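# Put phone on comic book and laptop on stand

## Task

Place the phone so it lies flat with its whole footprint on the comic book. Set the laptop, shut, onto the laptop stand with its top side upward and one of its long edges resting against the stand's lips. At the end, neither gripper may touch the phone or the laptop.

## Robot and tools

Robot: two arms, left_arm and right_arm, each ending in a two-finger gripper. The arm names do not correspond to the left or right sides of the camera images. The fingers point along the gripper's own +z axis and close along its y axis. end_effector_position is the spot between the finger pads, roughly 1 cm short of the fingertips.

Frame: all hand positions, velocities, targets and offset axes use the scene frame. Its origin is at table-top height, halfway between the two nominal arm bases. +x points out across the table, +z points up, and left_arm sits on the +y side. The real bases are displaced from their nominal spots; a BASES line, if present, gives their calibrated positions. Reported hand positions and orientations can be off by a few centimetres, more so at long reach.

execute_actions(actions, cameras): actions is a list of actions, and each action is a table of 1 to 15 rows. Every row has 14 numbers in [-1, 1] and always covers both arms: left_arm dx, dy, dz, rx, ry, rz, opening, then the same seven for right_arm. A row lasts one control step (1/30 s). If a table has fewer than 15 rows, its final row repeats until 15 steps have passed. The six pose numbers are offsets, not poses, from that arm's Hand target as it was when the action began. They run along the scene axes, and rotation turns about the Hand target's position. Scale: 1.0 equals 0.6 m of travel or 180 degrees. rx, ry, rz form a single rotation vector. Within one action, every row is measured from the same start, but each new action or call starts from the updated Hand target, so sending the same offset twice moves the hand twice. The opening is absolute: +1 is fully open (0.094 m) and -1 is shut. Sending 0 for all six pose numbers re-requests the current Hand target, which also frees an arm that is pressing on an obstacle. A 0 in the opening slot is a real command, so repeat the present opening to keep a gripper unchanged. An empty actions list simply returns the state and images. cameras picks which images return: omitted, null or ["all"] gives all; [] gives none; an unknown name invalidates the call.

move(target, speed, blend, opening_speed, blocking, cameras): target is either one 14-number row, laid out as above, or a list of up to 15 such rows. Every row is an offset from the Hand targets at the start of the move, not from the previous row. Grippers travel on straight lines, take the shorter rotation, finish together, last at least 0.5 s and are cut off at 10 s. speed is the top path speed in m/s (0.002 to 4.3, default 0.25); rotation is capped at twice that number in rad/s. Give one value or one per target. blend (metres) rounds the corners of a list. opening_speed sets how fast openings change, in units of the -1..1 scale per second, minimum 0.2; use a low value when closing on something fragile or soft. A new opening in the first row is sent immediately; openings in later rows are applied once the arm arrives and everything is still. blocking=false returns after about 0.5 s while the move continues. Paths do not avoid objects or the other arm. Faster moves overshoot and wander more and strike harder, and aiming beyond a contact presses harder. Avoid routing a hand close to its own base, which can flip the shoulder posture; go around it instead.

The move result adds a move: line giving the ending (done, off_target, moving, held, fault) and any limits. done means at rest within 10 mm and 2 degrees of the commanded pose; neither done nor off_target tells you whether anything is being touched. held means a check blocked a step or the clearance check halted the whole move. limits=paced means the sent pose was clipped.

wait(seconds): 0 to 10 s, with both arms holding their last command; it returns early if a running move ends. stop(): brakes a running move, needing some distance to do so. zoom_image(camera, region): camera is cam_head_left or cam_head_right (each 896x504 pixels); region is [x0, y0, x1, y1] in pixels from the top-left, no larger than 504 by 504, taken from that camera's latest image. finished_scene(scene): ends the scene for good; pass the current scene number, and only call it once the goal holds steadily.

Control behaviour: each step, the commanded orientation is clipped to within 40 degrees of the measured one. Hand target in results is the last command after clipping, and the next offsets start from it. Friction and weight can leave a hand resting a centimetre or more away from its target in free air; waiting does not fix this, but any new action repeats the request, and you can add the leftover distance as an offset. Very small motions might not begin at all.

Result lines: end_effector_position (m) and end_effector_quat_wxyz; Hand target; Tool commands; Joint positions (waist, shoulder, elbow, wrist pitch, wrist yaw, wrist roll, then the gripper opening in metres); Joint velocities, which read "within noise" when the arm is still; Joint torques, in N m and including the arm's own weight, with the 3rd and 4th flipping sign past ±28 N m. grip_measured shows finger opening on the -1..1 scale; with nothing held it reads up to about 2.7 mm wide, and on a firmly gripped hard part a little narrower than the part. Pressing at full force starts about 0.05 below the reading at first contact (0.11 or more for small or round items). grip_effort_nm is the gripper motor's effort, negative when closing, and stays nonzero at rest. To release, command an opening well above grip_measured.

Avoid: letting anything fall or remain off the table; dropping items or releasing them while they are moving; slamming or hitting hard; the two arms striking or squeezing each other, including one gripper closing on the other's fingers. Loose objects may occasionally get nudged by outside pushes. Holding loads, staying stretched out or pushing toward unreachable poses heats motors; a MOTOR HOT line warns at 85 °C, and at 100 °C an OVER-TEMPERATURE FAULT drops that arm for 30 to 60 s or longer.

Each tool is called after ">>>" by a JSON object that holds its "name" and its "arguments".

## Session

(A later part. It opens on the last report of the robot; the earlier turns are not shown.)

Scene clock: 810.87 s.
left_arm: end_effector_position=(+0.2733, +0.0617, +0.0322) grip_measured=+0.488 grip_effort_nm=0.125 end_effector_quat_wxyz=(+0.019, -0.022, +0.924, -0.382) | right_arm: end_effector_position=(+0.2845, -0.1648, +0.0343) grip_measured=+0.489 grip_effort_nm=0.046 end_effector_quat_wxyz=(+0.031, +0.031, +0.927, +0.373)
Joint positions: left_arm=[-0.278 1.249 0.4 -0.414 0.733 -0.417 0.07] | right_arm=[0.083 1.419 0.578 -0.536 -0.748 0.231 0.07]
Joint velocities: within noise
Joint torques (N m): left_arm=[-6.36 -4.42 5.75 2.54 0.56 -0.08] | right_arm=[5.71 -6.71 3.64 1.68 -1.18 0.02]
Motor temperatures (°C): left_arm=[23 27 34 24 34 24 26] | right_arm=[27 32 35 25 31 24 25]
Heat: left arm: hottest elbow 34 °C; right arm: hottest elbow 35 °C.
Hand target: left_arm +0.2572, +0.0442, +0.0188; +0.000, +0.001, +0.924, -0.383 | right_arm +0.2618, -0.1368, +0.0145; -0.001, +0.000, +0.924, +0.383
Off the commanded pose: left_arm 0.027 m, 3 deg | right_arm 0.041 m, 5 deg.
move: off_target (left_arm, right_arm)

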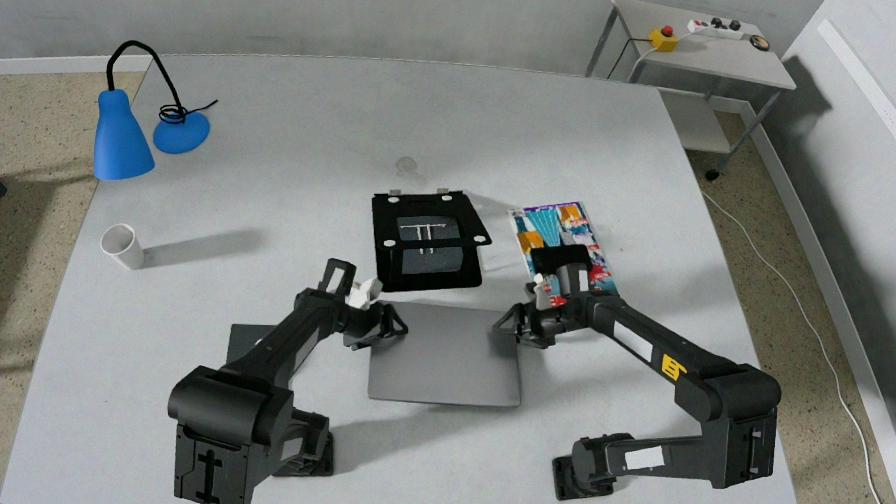

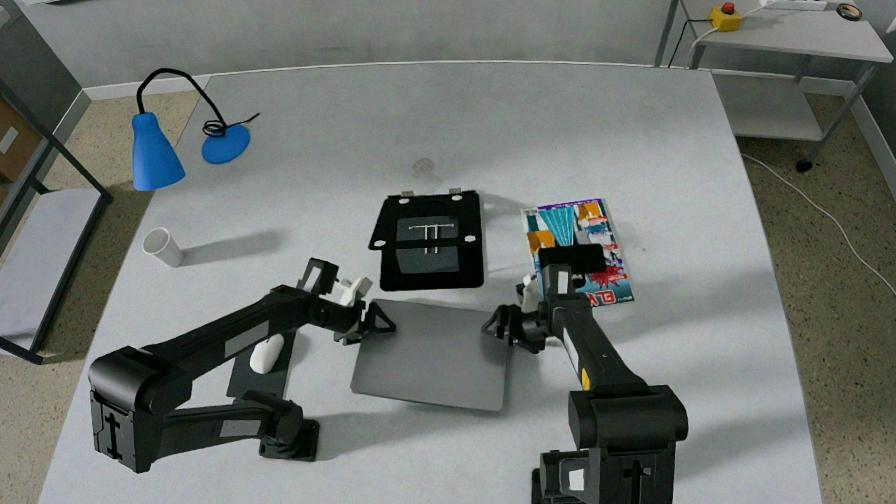

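>>> {"name": "move", "arguments": {"target": [[0,-0.01,0.06,0,0,0,0.49,0,0.01,0.067,0,0,0,0.49]], "speed": [0.03]}}

>>> {"name": "zoom_image", "arguments": {"camera": "cam_head_left", "region": [300, 250, 580, 430]}}

>>> {"name": "zoom_image", "arguments": {"camera": "cam_head_right", "region": [300, 250, 580, 430]}}

Scene clock: 829.73 s.
left_arm: end_effector_position=(+0.2544, +0.0611, +0.0334) grip_measured=+0.490 grip_effort_nm=0.017 end_effector_quat_wxyz=(-0.007, -0.023, +0.934, -0.356) | right_arm: end_effector_position=(+0.2699, -0.1597, +0.0359) grip_measured=+0.491 grip_effort_nm=-0.042 end_effector_quat_wxyz=(+0.008, +0.027, +0.935, +0.354)
Joint positions: left_arm=[-0.319 1.204 0.4 -0.512 0.691 -0.431 0.07] | right_arm=[0.118 1.391 0.578 -0.603 -0.711 0.239 0.07]
Joint velocities: within noise
Joint torques (N m): left_arm=[-5.71 -9.58 10.06 0.96 1.96 -0.29] | right_arm=[5.01 -12.28 6.6 -0.05 -2.34 0.33]
Motor temperatures (°C): left_arm=[23 27 34 24 34 24 26] | right_arm=[27 32 34 25 33 24 25]
Heat: left arm: hottest elbow 34 °C; right arm: hottest elbow 34 °C.
Hand target: left_arm +0.2572, +0.0382, +0.0549; +0.000, +0.001, +0.924, -0.383 | right_arm +0.2619, -0.1308, +0.0547; -0.001, +0.000, +0.924, +0.383
Off the commanded pose: left_arm 0.032 m, 4 deg | right_arm 0.035 m, 5 deg.
move: off_target (left_arm, right_arm)

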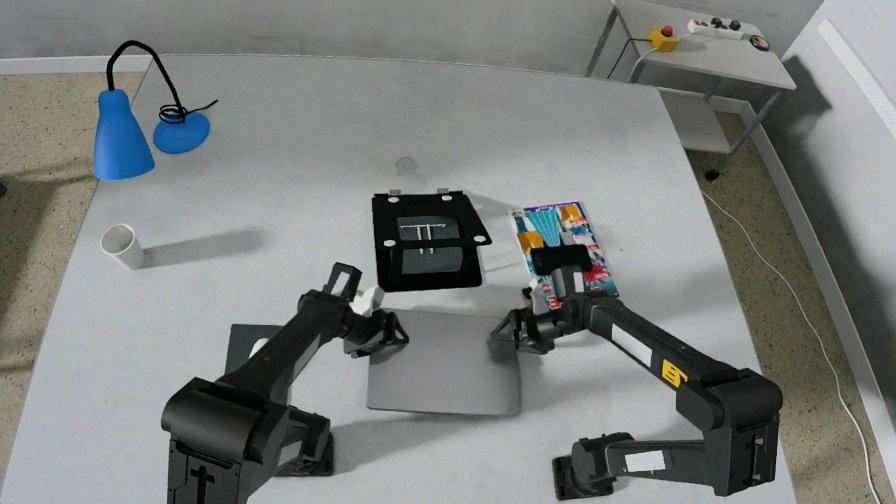

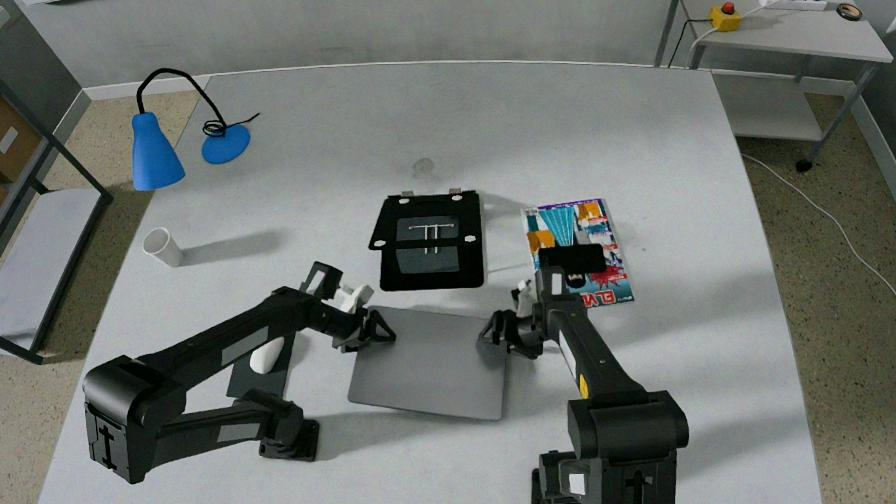

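Scaled by 1.800.

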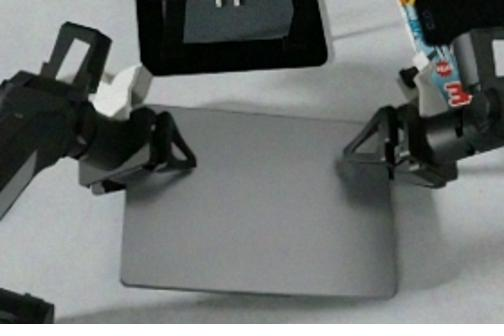

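Scaled by 1.800.

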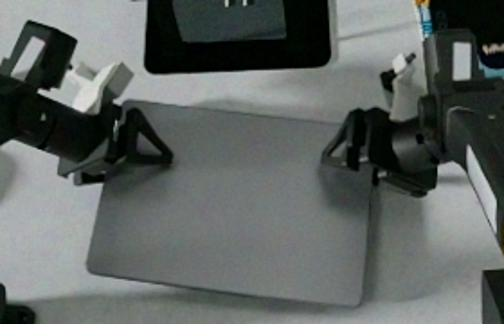

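>>> {"name": "execute_actions", "arguments": {"actions": []}}

Scene clock: 842.60 s.
left_arm: end_effector_position=(+0.2544, +0.0612, +0.0334) grip_measured=+0.490 grip_effort_nm=0.022 end_effector_quat_wxyz=(-0.007, -0.023, +0.934, -0.356) | right_arm: end_effector_position=(+0.2699, -0.1597, +0.0359) grip_measured=+0.491 grip_effort_nm=-0.042 end_effector_quat_wxyz=(+0.008, +0.027, +0.935, +0.354)
Joint positions: left_arm=[-0.319 1.204 0.4 -0.512 0.691 -0.432 0.07] | right_arm=[0.118 1.391 0.578 -0.603 -0.711 0.239 0.07]
Joint velocities: within noise
Joint torques (N m): left_arm=[-5.77 -9.05 10.03 1.09 1.96 -0.21] | right_arm=[5.07 -12.34 6.61 -0.09 -2.35 0.31]
Motor temperatures (°C): left_arm=[23 27 35 24 37 24 26] | right_arm=[27 32 34 25 38 24 25]
Heat: left arm: hottest wrist yaw 37 °C; right arm: hottest wrist yaw 38 °C.
Hand target: left_arm +0.2573, +0.0382, +0.0549; +0.000, +0.001, +0.924, -0.383 | right_arm +0.2619, -0.1308, +0.0548; -0.001, +0.000, +0.924, +0.383
Tool commands: left_gripper/opening=+0.49 right_gripper/opening=+0.49
Off the commanded pose: left_arm 0.031 m, 4 deg | right_arm 0.035 m, 5 deg.

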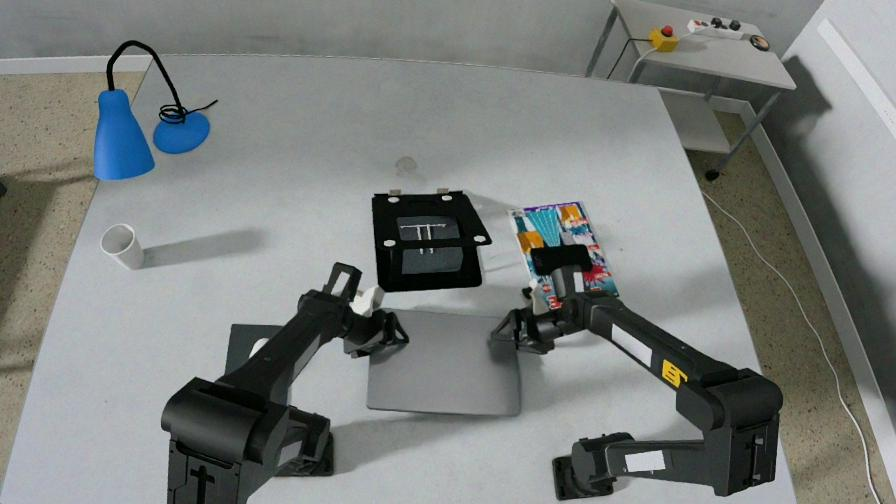

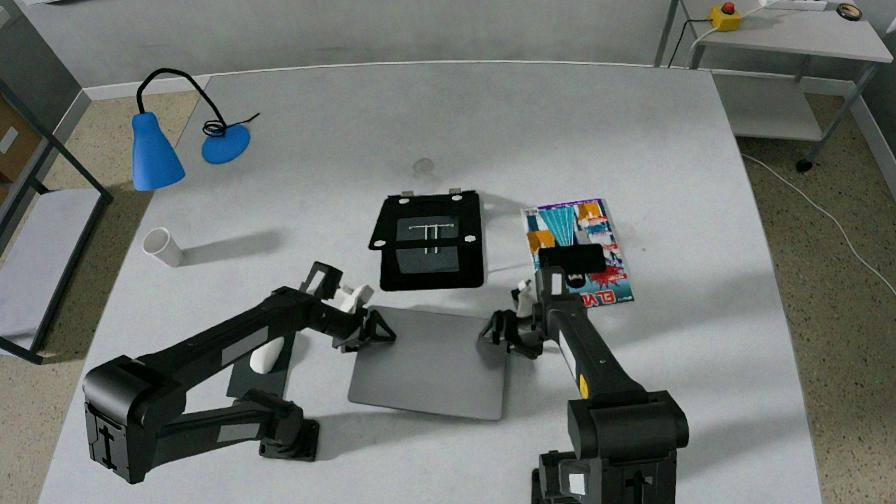

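>>> {"name": "zoom_image", "arguments": {"camera": "cam_head_left", "region": [320, 240, 600, 440]}}

>>> {"name": "zoom_image", "arguments": {"camera": "cam_head_right", "region": [320, 240, 600, 440]}}

Scaled by 1.800.

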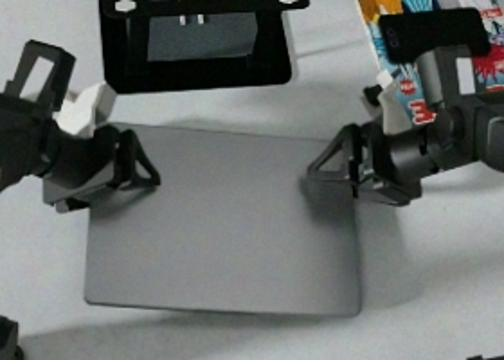

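Scaled by 1.800.

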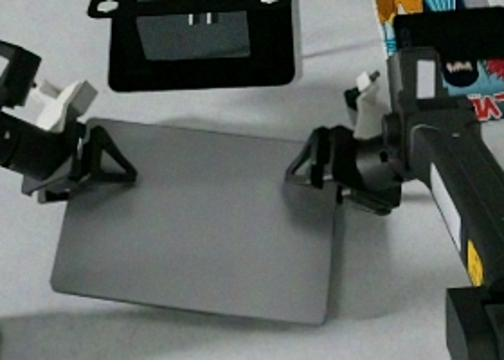

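>>> {"name": "move", "arguments": {"target": [[0,0.11,-0.02,0,0,0,0.49,0,-0.11,-0.02,0,0,0,0.49],[-0.075,0.11,-0.02,0,0,0,0.49,-0.065,-0.11,-0.02,0,0,0,0.49]], "speed": 0.12}}

>>> {"name": "zoom_image", "arguments": {"camera": "cam_head_left", "region": [320, 240, 600, 440]}}

>>> {"name": "zoom_image", "arguments": {"camera": "cam_head_right", "region": [320, 240, 600, 440]}}

Scene clock: 852.87 s.
left_arm: end_effector_position=(+0.2156, +0.1027, +0.0425) grip_measured=+0.490 grip_effort_nm=0.027 end_effector_quat_wxyz=(-0.001, +0.001, +0.924, -0.382) | right_arm: end_effector_position=(+0.2269, -0.1937, +0.0417) grip_measured=+0.491 grip_effort_nm=-0.042 end_effector_quat_wxyz=(-0.002, -0.003, +0.924, +0.382)
Joint positions: left_arm=[-0.127 1.059 0.325 -0.741 0.779 -0.136 0.07] | right_arm=[-0.025 1.327 0.515 -0.788 -0.783 -0.039 0.07]
Joint velocities: within noise
Joint torques (N m): left_arm=[-1.26 -4.78 7.45 0.17 0.52 0.13] | right_arm=[-0.44 -9.58 4.9 -0.27 -0.47 0.04]
Motor temperatures (°C): left_arm=[23 27 35 24 38 24 26] | right_arm=[27 32 34 25 39 24 25]
Heat: left arm: hottest wrist yaw 38 °C; right arm: hottest wrist yaw 39 °C.
Hand target: left_arm +0.2122, +0.1043, +0.0428; +0.000, +0.001, +0.924, -0.383 | right_arm +0.2228, -0.1968, +0.0428; -0.001, +0.000, +0.924, +0.383
Off the commanded pose: left_arm 0.004 m, 0 deg | right_arm 0.005 m, 0 deg.
move: done

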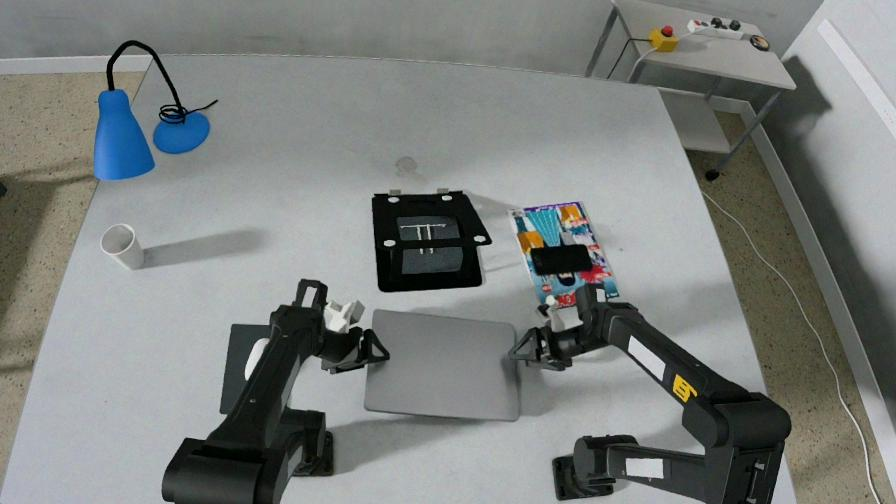

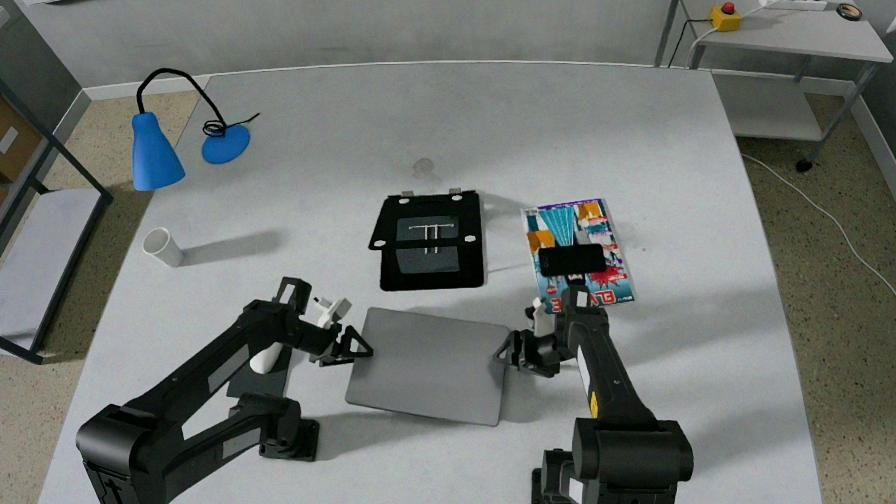

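Scaled by 1.800.

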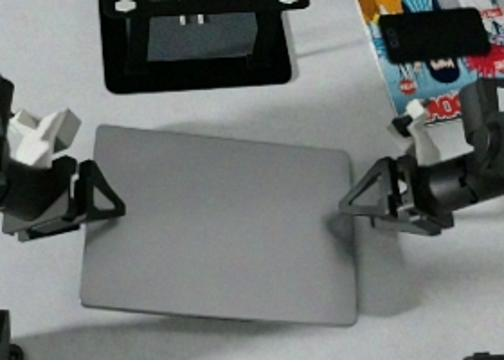

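Scaled by 1.800.

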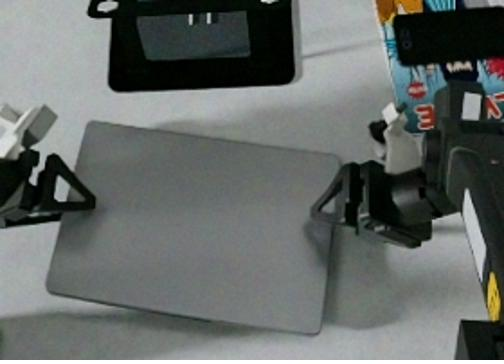

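>>> {"name": "move", "arguments": {"target": [[-0.012,0.025,-0.012,0,0,0,0.49,-0.03,-0.025,-0.012,0,0,0,0.49],[-0.012,0.025,-0.03,0,0,0,0.49,-0.03,-0.025,-0.03,0,0,0,0.49],[-0.012,-0.065,-0.025,0,0,0,0.49,-0.03,0.055,-0.025,0,0,0,0.49]], "speed": 0.06}}

>>> {"name": "zoom_image", "arguments": {"camera": "cam_head_left", "region": [320, 240, 600, 440]}}

>>> {"name": "zoom_image", "arguments": {"camera": "cam_head_right", "region": [320, 240, 600, 440]}}

Scene clock: 860.90 s.
left_arm: end_effector_position=(+0.2119, +0.0663, +0.0326) grip_measured=+0.490 grip_effort_nm=0.027 end_effector_quat_wxyz=(+0.002, -0.003, +0.923, -0.386) | right_arm: end_effector_position=(+0.2161, -0.1664, +0.0353) grip_measured=+0.491 grip_effort_nm=-0.037 end_effector_quat_wxyz=(+0.009, +0.002, +0.922, +0.387)
Joint positions: left_arm=[-0.318 1.062 0.277 -0.495 0.748 -0.41 0.07] | right_arm=[0.08 1.28 0.444 -0.621 -0.789 0.136 0.07]
Joint velocities: within noise
Joint torques (N m): left_arm=[-2.73 -5.13 6.61 1.36 0.11 0.07] | right_arm=[1.67 -7.47 4.03 0.72 -0.12 0.21]
Motor temperatures (°C): left_arm=[23 27 35 24 36 24 26] | right_arm=[27 32 34 25 35 24 25]
Heat: left arm: hottest wrist yaw 36 °C; right arm: hottest wrist yaw 35 °C.
Hand target: left_arm +0.2049, +0.0652, +0.0279; +0.000, +0.001, +0.924, -0.383 | right_arm +0.2048, -0.1638, +0.0278; -0.001, +0.000, +0.924, +0.383
Off the commanded pose: left_arm 0.009 m, 1 deg | right_arm 0.014 m, 1 deg.
move: off_target (right_arm)

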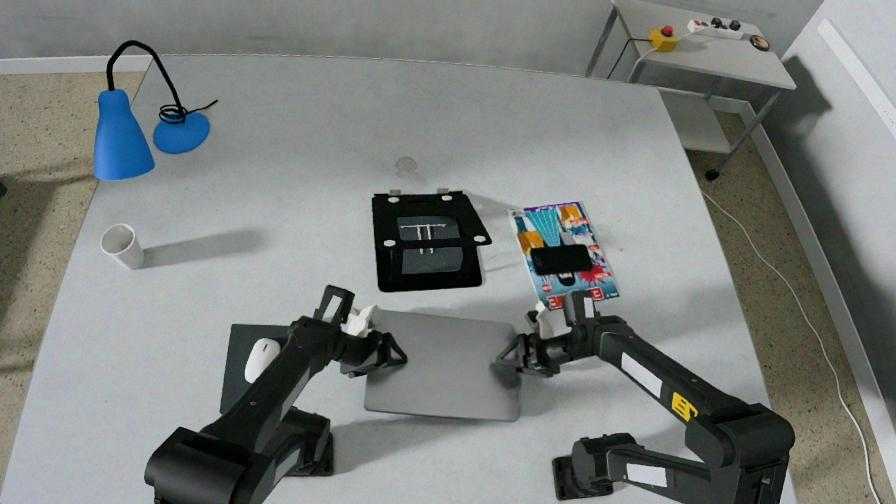

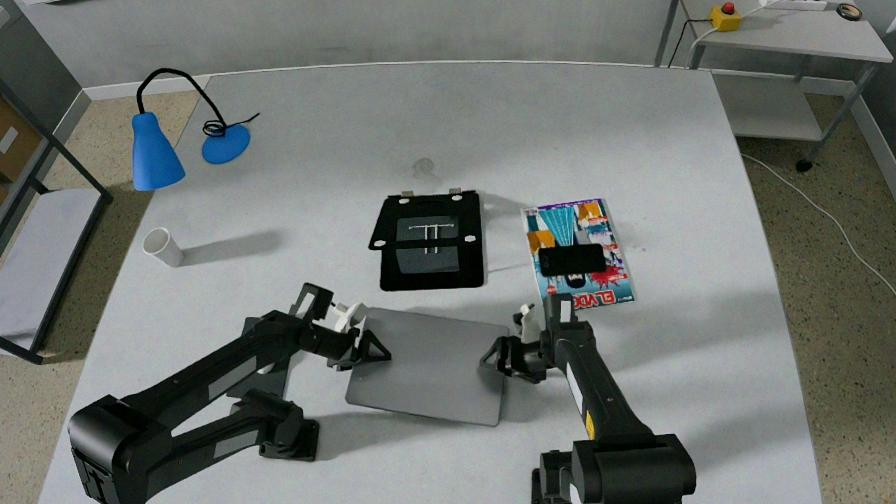

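Scaled by 1.800.

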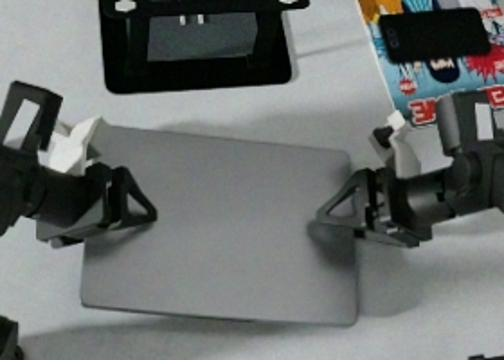

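Scaled by 1.800.

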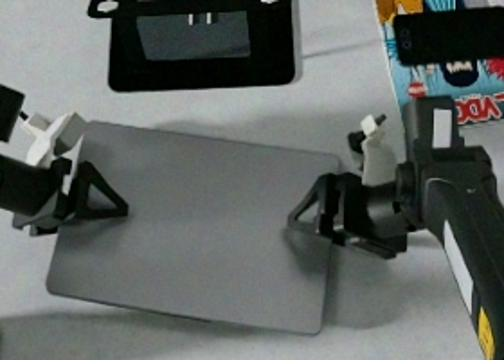

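>>> {"name": "move", "arguments": {"target": [[0,-0.03,0.06,0,0,0,0.3,0,0.03,0.06,0,0,0,0.3]], "speed": 0.04, "opening_speed": 0.2}}

>>> {"name": "zoom_image", "arguments": {"camera": "cam_head_left", "region": [320, 240, 600, 440]}}

>>> {"name": "zoom_image", "arguments": {"camera": "cam_head_right", "region": [320, 240, 600, 440]}}

Scene clock: 878.20 s.
left_arm: end_effector_position=(+0.1929, +0.0639, +0.0397) grip_measured=+0.304 grip_effort_nm=-0.173 end_effector_quat_wxyz=(-0.019, -0.020, +0.933, -0.359) | right_arm: end_effector_position=(+0.2013, -0.1624, +0.0425) grip_measured=+0.303 grip_effort_nm=-0.183 end_effector_quat_wxyz=(-0.014, +0.024, +0.933, +0.358)
Joint positions: left_arm=[-0.392 0.963 0.277 -0.599 0.687 -0.509 0.061] | right_arm=[0.134 1.205 0.44 -0.691 -0.725 0.234 0.061]
Joint velocities: within noise
Joint torques (N m): left_arm=[-3.84 -6.3 12.22 1.46 1.41 -0.21] | right_arm=[3.14 -10.58 7.41 0.25 -1.98 0.16]
Motor temperatures (°C): left_arm=[23 27 34 24 34 24 26] | right_arm=[27 32 34 25 33 23 25]
Heat: left arm: hottest elbow 34 °C; right arm: hottest elbow 34 °C.
Hand target: left_arm +0.2050, +0.0472, +0.0639; +0.000, +0.001, +0.924, -0.383 | right_arm +0.2047, -0.1457, +0.0638; -0.001, +0.000, +0.924, +0.383
Off the commanded pose: left_arm 0.032 m, 4 deg | right_arm 0.027 m, 4 deg.
move: off_target (left_arm, right_arm)

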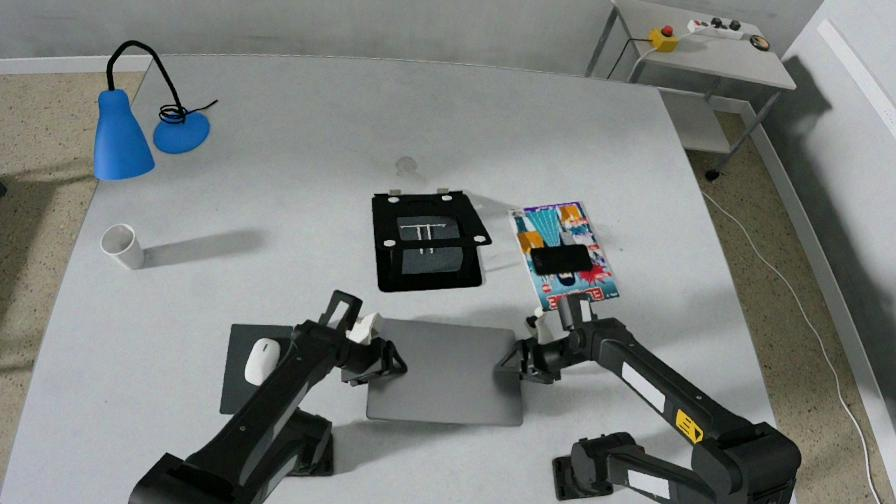

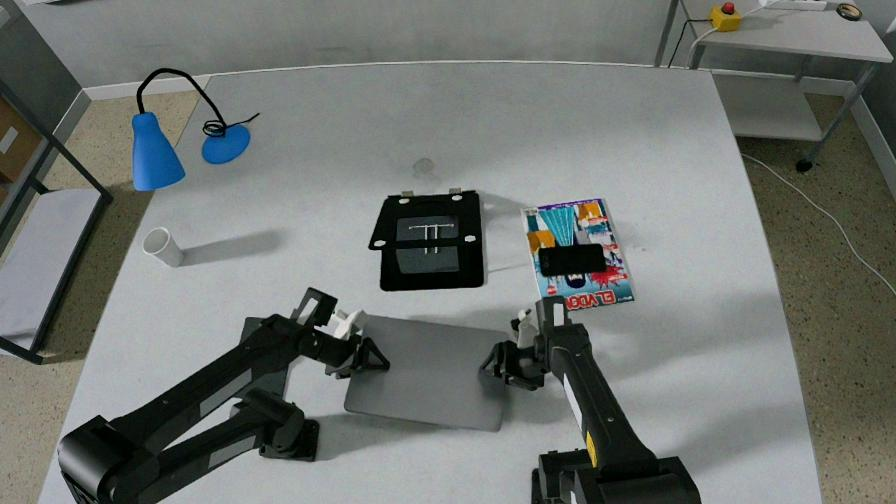

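Scaled by 1.800.

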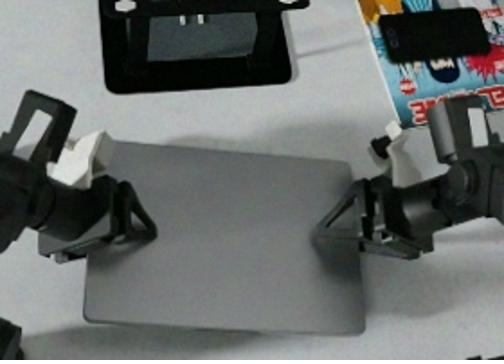

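Scaled by 1.800.

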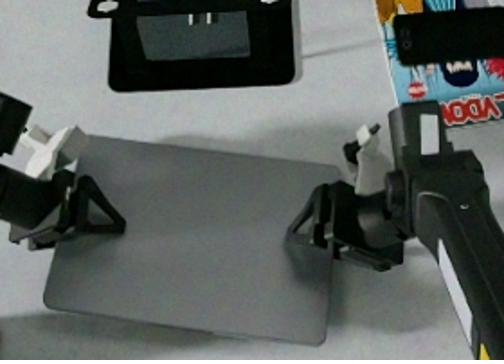

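>>> {"name": "move", "arguments": {"target": [[0.0,0.0,0.07,0,0,0,0.2,0.0,0.0,0.07,0,0,0,0.2]], "speed": 0.04, "opening_speed": 0.2}}

>>> {"name": "zoom_image", "arguments": {"camera": "cam_head_left", "region": [320, 240, 600, 440]}}

>>> {"name": "zoom_image", "arguments": {"camera": "cam_head_right", "region": [320, 240, 600, 440]}}

Scene clock: 883.50 s.
left_arm: end_effector_position=(+0.1694, +0.0676, +0.0591) grip_measured=+0.207 grip_effort_nm=-0.349 end_effector_quat_wxyz=(-0.044, -0.024, +0.932, -0.359) | right_arm: end_effector_position=(+0.1745, -0.1634, +0.0636) grip_measured=+0.203 grip_effort_nm=-0.173 end_effector_quat_wxyz=(-0.043, +0.030, +0.934, +0.355)
Joint positions: left_arm=[-0.405 0.832 0.286 -0.778 0.705 -0.518 0.057] | right_arm=[0.144 1.095 0.44 -0.86 -0.729 0.235 0.057]
Joint velocities: within noise
Joint torques (N m): left_arm=[-3.37 -3.78 19.19 0.81 0.68 -0.09] | right_arm=[2.32 -8.82 12.48 -0.12 -1.87 0.16]
Motor temperatures (°C): left_arm=[23 27 35 24 34 24 26] | right_arm=[27 32 35 25 35 23 25]
Heat: left arm: hottest elbow 35 °C; right arm: hottest elbow 35 °C.
Hand target: left_arm +0.2050, +0.0473, +0.1059; +0.000, +0.001, +0.924, -0.383 | right_arm +0.2048, -0.1457, +0.1057; -0.001, +0.000, +0.924, +0.383
Off the commanded pose: left_arm 0.062 m, 6 deg | right_arm 0.055 m, 7 deg.
move: off_target (left_arm, right_arm)

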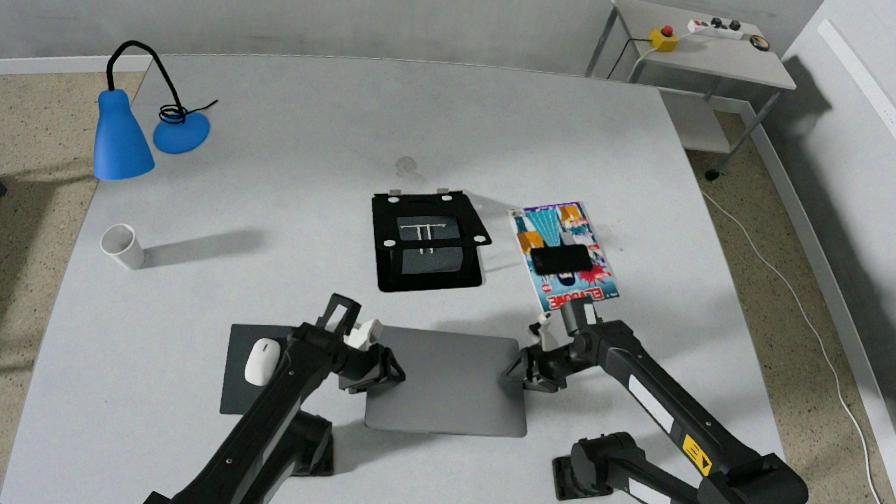

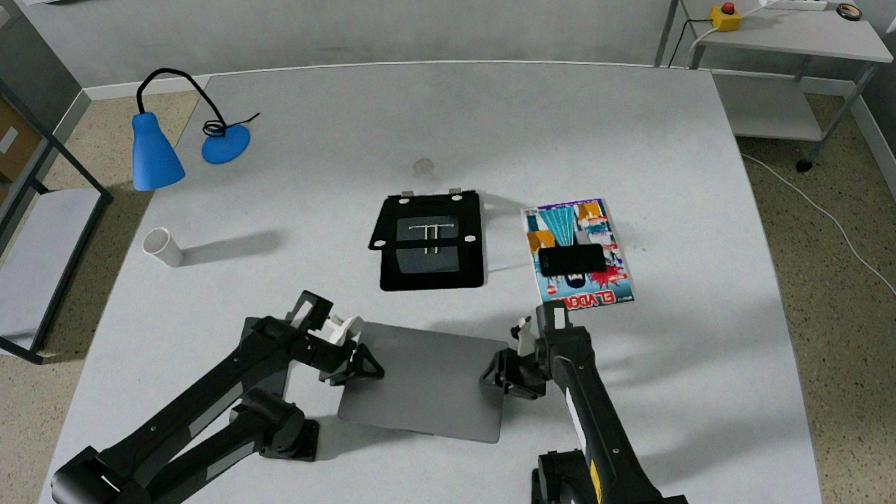

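Scaled by 1.800.

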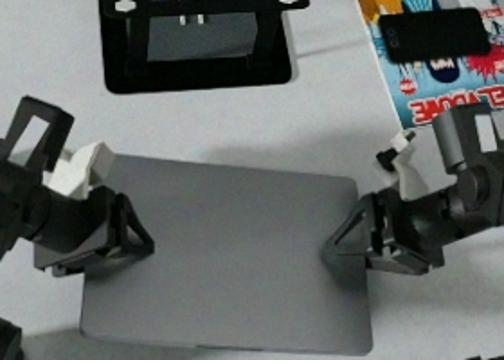

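Scaled by 1.800.

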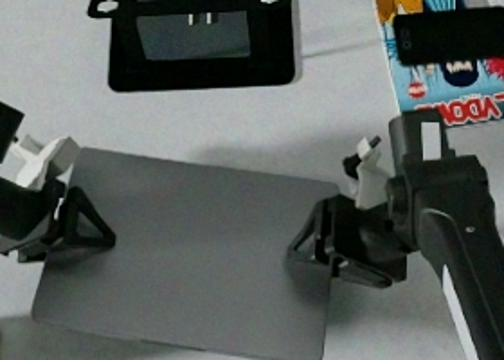

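>>> {"name": "move", "arguments": {"target": [[0.0,0.0,0.04,-0.094,0,0,0.0,0.0,0.0,0.04,0.094,0,0,0.0]], "speed": 0.06, "opening_speed": 0.2}}

>>> {"name": "zoom_image", "arguments": {"camera": "cam_head_left", "region": [320, 240, 600, 440]}}

>>> {"name": "zoom_image", "arguments": {"camera": "cam_head_right", "region": [320, 240, 600, 440]}}

Scene clock: 891.83 s.
left_arm: end_effector_position=(+0.1854, +0.0608, +0.0998) grip_measured=+0.004 grip_effort_nm=-0.198 end_effector_quat_wxyz=(-0.031, -0.033, +0.872, -0.488) | right_arm: end_effector_position=(+0.1844, -0.1617, +0.0955) grip_measured=+0.004 grip_effort_nm=-0.222 end_effector_quat_wxyz=(-0.021, +0.032, +0.878, +0.477)
Joint positions: left_arm=[-0.246 0.811 0.286 -0.746 0.992 -0.455 0.047] | right_arm=[0.013 1.108 0.44 -0.887 -0.995 0.099 0.047]
Joint velocities: within noise
Joint torques (N m): left_arm=[-2.49 -3.6 14.48 2.32 2.08 0] | right_arm=[2.37 -6.18 11.06 -0.05 -3.36 0.04]
Motor temperatures (°C): left_arm=[23 27 38 24 35 24 26] | right_arm=[27 32 37 25 39 23 25]
Heat: left arm: hottest elbow 38 °C; right arm: hottest wrist yaw 39 °C.
Hand target: left_arm +0.2050, +0.0472, +0.1299; +0.000, +0.001, +0.857, -0.515 | right_arm +0.2048, -0.1458, +0.1297; -0.001, +0.000, +0.857, +0.515
Off the commanded pose: left_arm 0.038 m, 6 deg | right_arm 0.043 m, 7 deg.
move: off_target (left_arm, right_arm)

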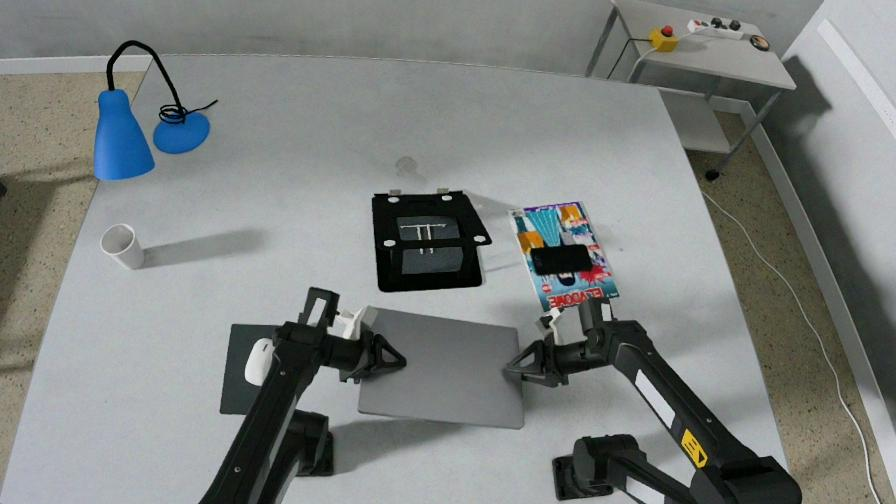

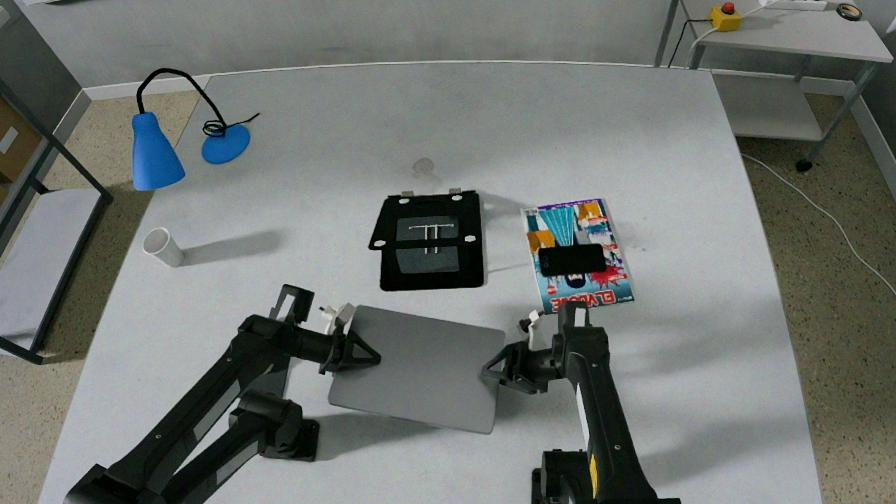

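Scaled by 1.800.

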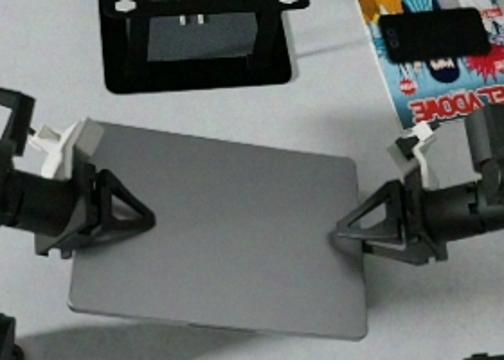

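Scaled by 1.800.

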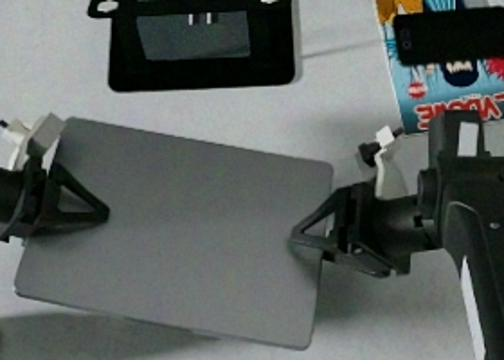

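>>> {"name": "move", "arguments": {"target": [[0.0,0.0,0.02,-0.06,0,0,-0.25,0.0,0.02,0.025,0.06,0,0,-0.25]], "speed": 0.06, "opening_speed": 0.2}}

>>> {"name": "zoom_image", "arguments": {"camera": "cam_head_left", "region": [320, 240, 600, 440]}}

>>> {"name": "zoom_image", "arguments": {"camera": "cam_head_right", "region": [320, 240, 600, 440]}}

Scene clock: 897.13 s.
left_arm: end_effector_position=(+0.2040, +0.0567, +0.1292) grip_measured=-0.246 grip_effort_nm=-0.212 end_effector_quat_wxyz=(-0.005, -0.029, +0.814, -0.580) | right_arm: end_effector_position=(+0.1982, -0.1488, +0.1218) grip_measured=-0.247 grip_effort_nm=-0.188 end_effector_quat_wxyz=(-0.011, +0.034, +0.819, +0.572)
Joint positions: left_arm=[-0.165 0.828 0.267 -0.571 1.202 -0.51 0.035] | right_arm=[-0.006 1.15 0.44 -0.799 -1.218 0.125 0.035]
Joint velocities: within noise
Joint torques (N m): left_arm=[-4.01 -2.84 11.02 2.18 1.53 0.01] | right_arm=[3.78 -7.88 8.75 0.75 -2.27 0.16]
Motor temperatures (°C): left_arm=[23 27 38 24 36 24 26] | right_arm=[27 32 38 25 44 23 25]
Heat: left arm: hottest elbow 38 °C; right arm: hottest wrist yaw 44 °C.
Hand target: left_arm +0.2049, +0.0472, +0.1418; +0.000, +0.001, +0.805, -0.593 | right_arm +0.2048, -0.1337, +0.1447; -0.001, +0.000, +0.805, +0.593
Off the commanded pose: left_arm 0.016 m, 4 deg | right_arm 0.028 m, 5 deg.
move: off_target (left_arm, right_arm)

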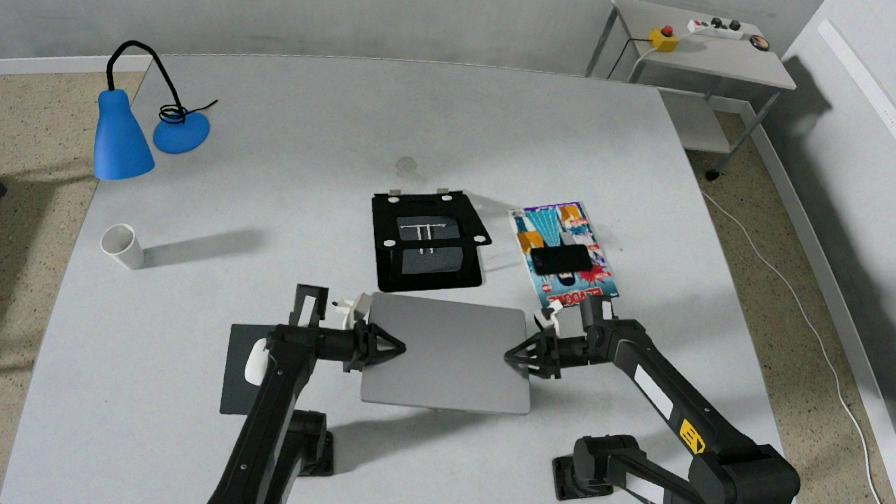

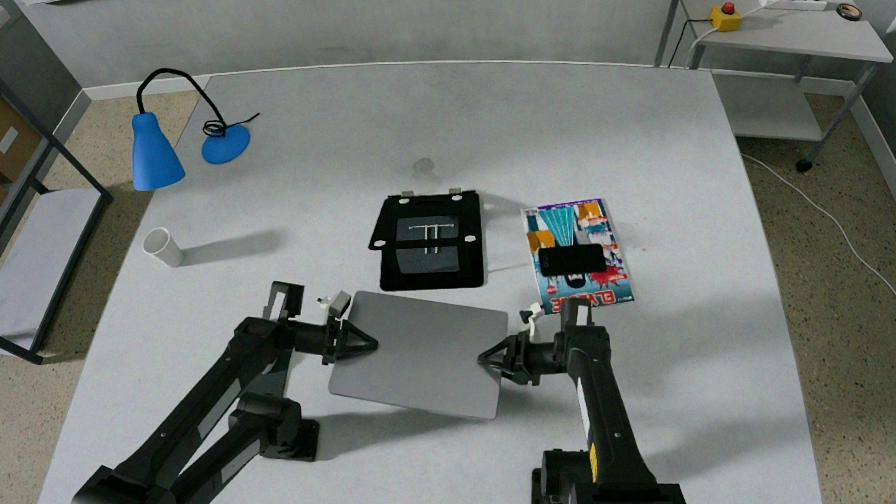

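Scaled by 1.800.

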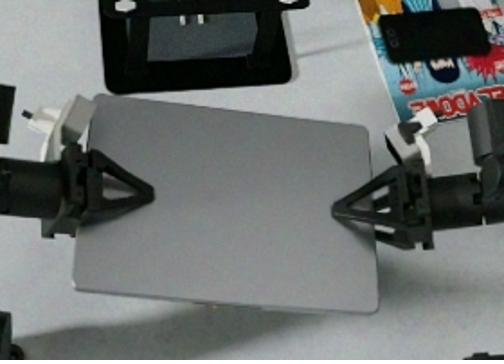

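Scaled by 1.800.

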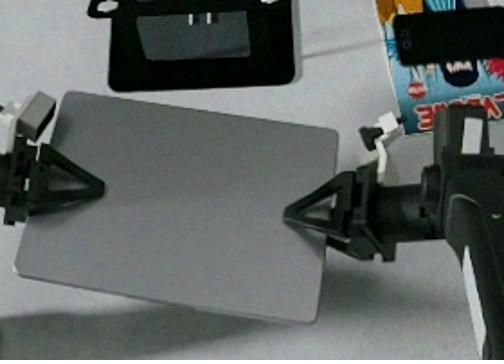

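>>> {"name": "move", "arguments": {"target": [[0.0,0.0,0.02,-0.03,0,0,-0.45,0.0,0.01,0.025,0.03,0,0,-0.45]], "speed": 0.06, "opening_speed": 0.2}}

>>> {"name": "zoom_image", "arguments": {"camera": "cam_head_left", "region": [320, 240, 600, 440]}}

Scene clock: 901.13 s.
left_arm: end_effector_position=(+0.2065, +0.0550, +0.1429) grip_measured=-0.448 grip_effort_nm=-0.608 end_effector_quat_wxyz=(-0.010, -0.033, +0.781, -0.624) | right_arm: end_effector_position=(+0.2055, -0.1411, +0.1408) grip_measured=-0.446 grip_effort_nm=-0.740 end_effector_quat_wxyz=(-0.006, +0.032, +0.785, +0.619)
Joint positions: left_arm=[-0.143 0.828 0.242 -0.435 1.307 -0.625 0.026] | right_arm=[0.002 1.15 0.437 -0.704 -1.332 0.209 0.026]
Joint velocities: within noise
Joint torques (N m): left_arm=[-3.49 -4.07 10.44 2.14 0.96 0.1] | right_arm=[3.84 -9.41 7.72 1.03 -1.53 0.35]
Motor temperatures (°C): left_arm=[23 26 38 24 36 24 26] | right_arm=[27 32 38 25 43 23 25]
Heat: left arm: hottest elbow 38 °C; right arm: hottest wrist yaw 43 °C.
Hand target: left_arm +0.2050, +0.0473, +0.1538; +0.000, +0.001, +0.776, -0.630 | right_arm +0.2048, -0.1277, +0.1598; -0.001, +0.000, +0.776, +0.630
Off the commanded pose: left_arm 0.014 m, 4 deg | right_arm 0.023 m, 4 deg.
move: off_target (left_arm, right_arm)

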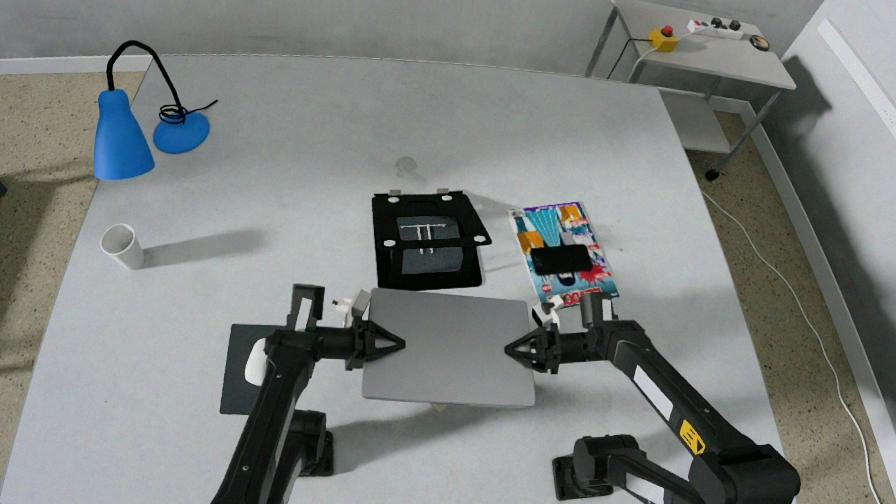

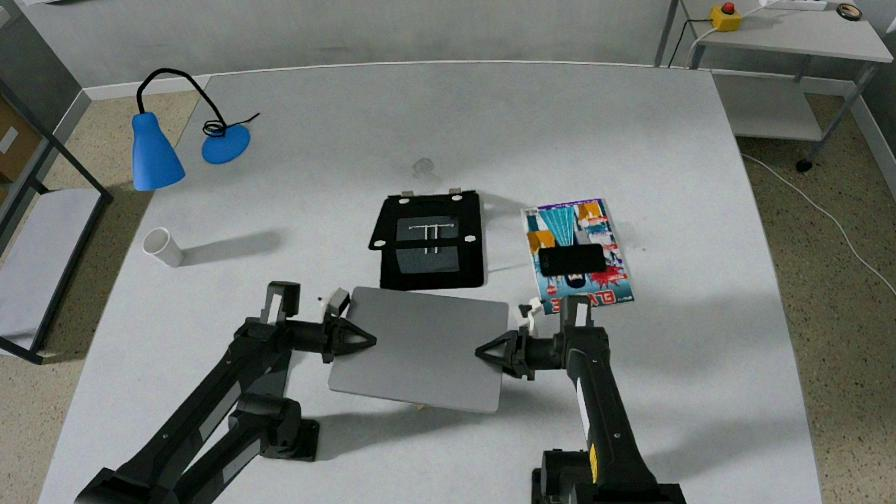

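Scaled by 1.800.

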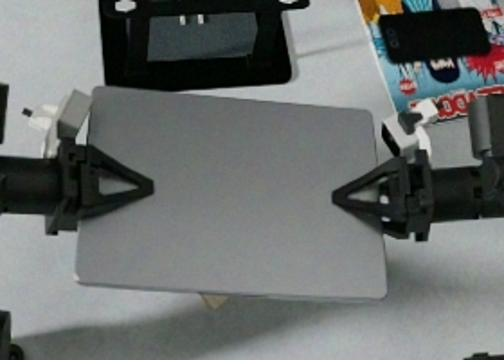

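>>> {"name": "zoom_image", "arguments": {"camera": "cam_head_left", "region": [400, 370, 480, 430]}}

>>> {"name": "zoom_image", "arguments": {"camera": "cam_head_right", "region": [380, 370, 460, 430]}}

Scaled by 6.300.

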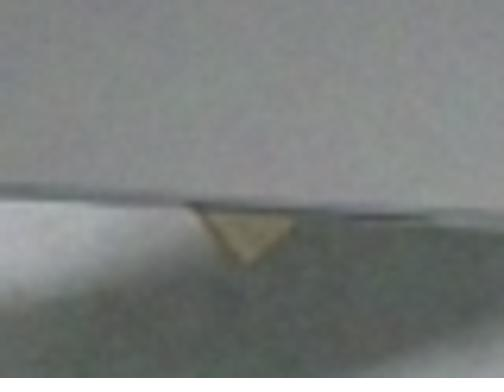

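Scaled by 6.300.

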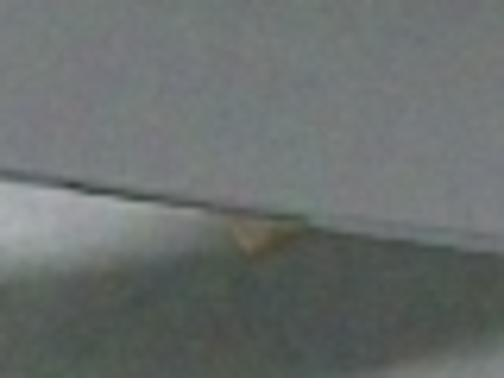

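>>> {"name": "zoom_image", "arguments": {"camera": "cam_head_left", "region": [360, 170, 510, 300]}}

>>> {"name": "zoom_image", "arguments": {"camera": "cam_head_right", "region": [360, 170, 510, 300]}}

Scaled by 3.360.

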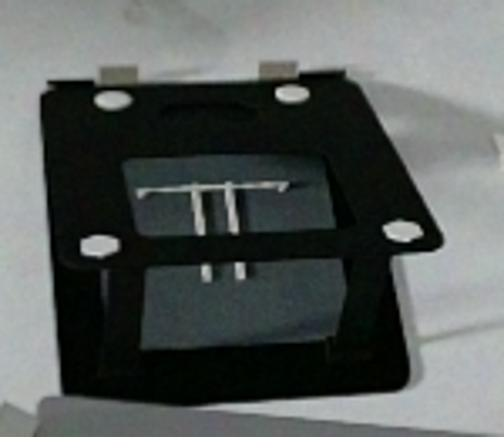

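Scaled by 3.360.

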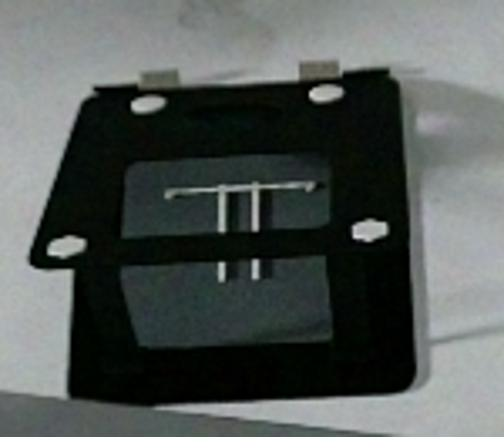

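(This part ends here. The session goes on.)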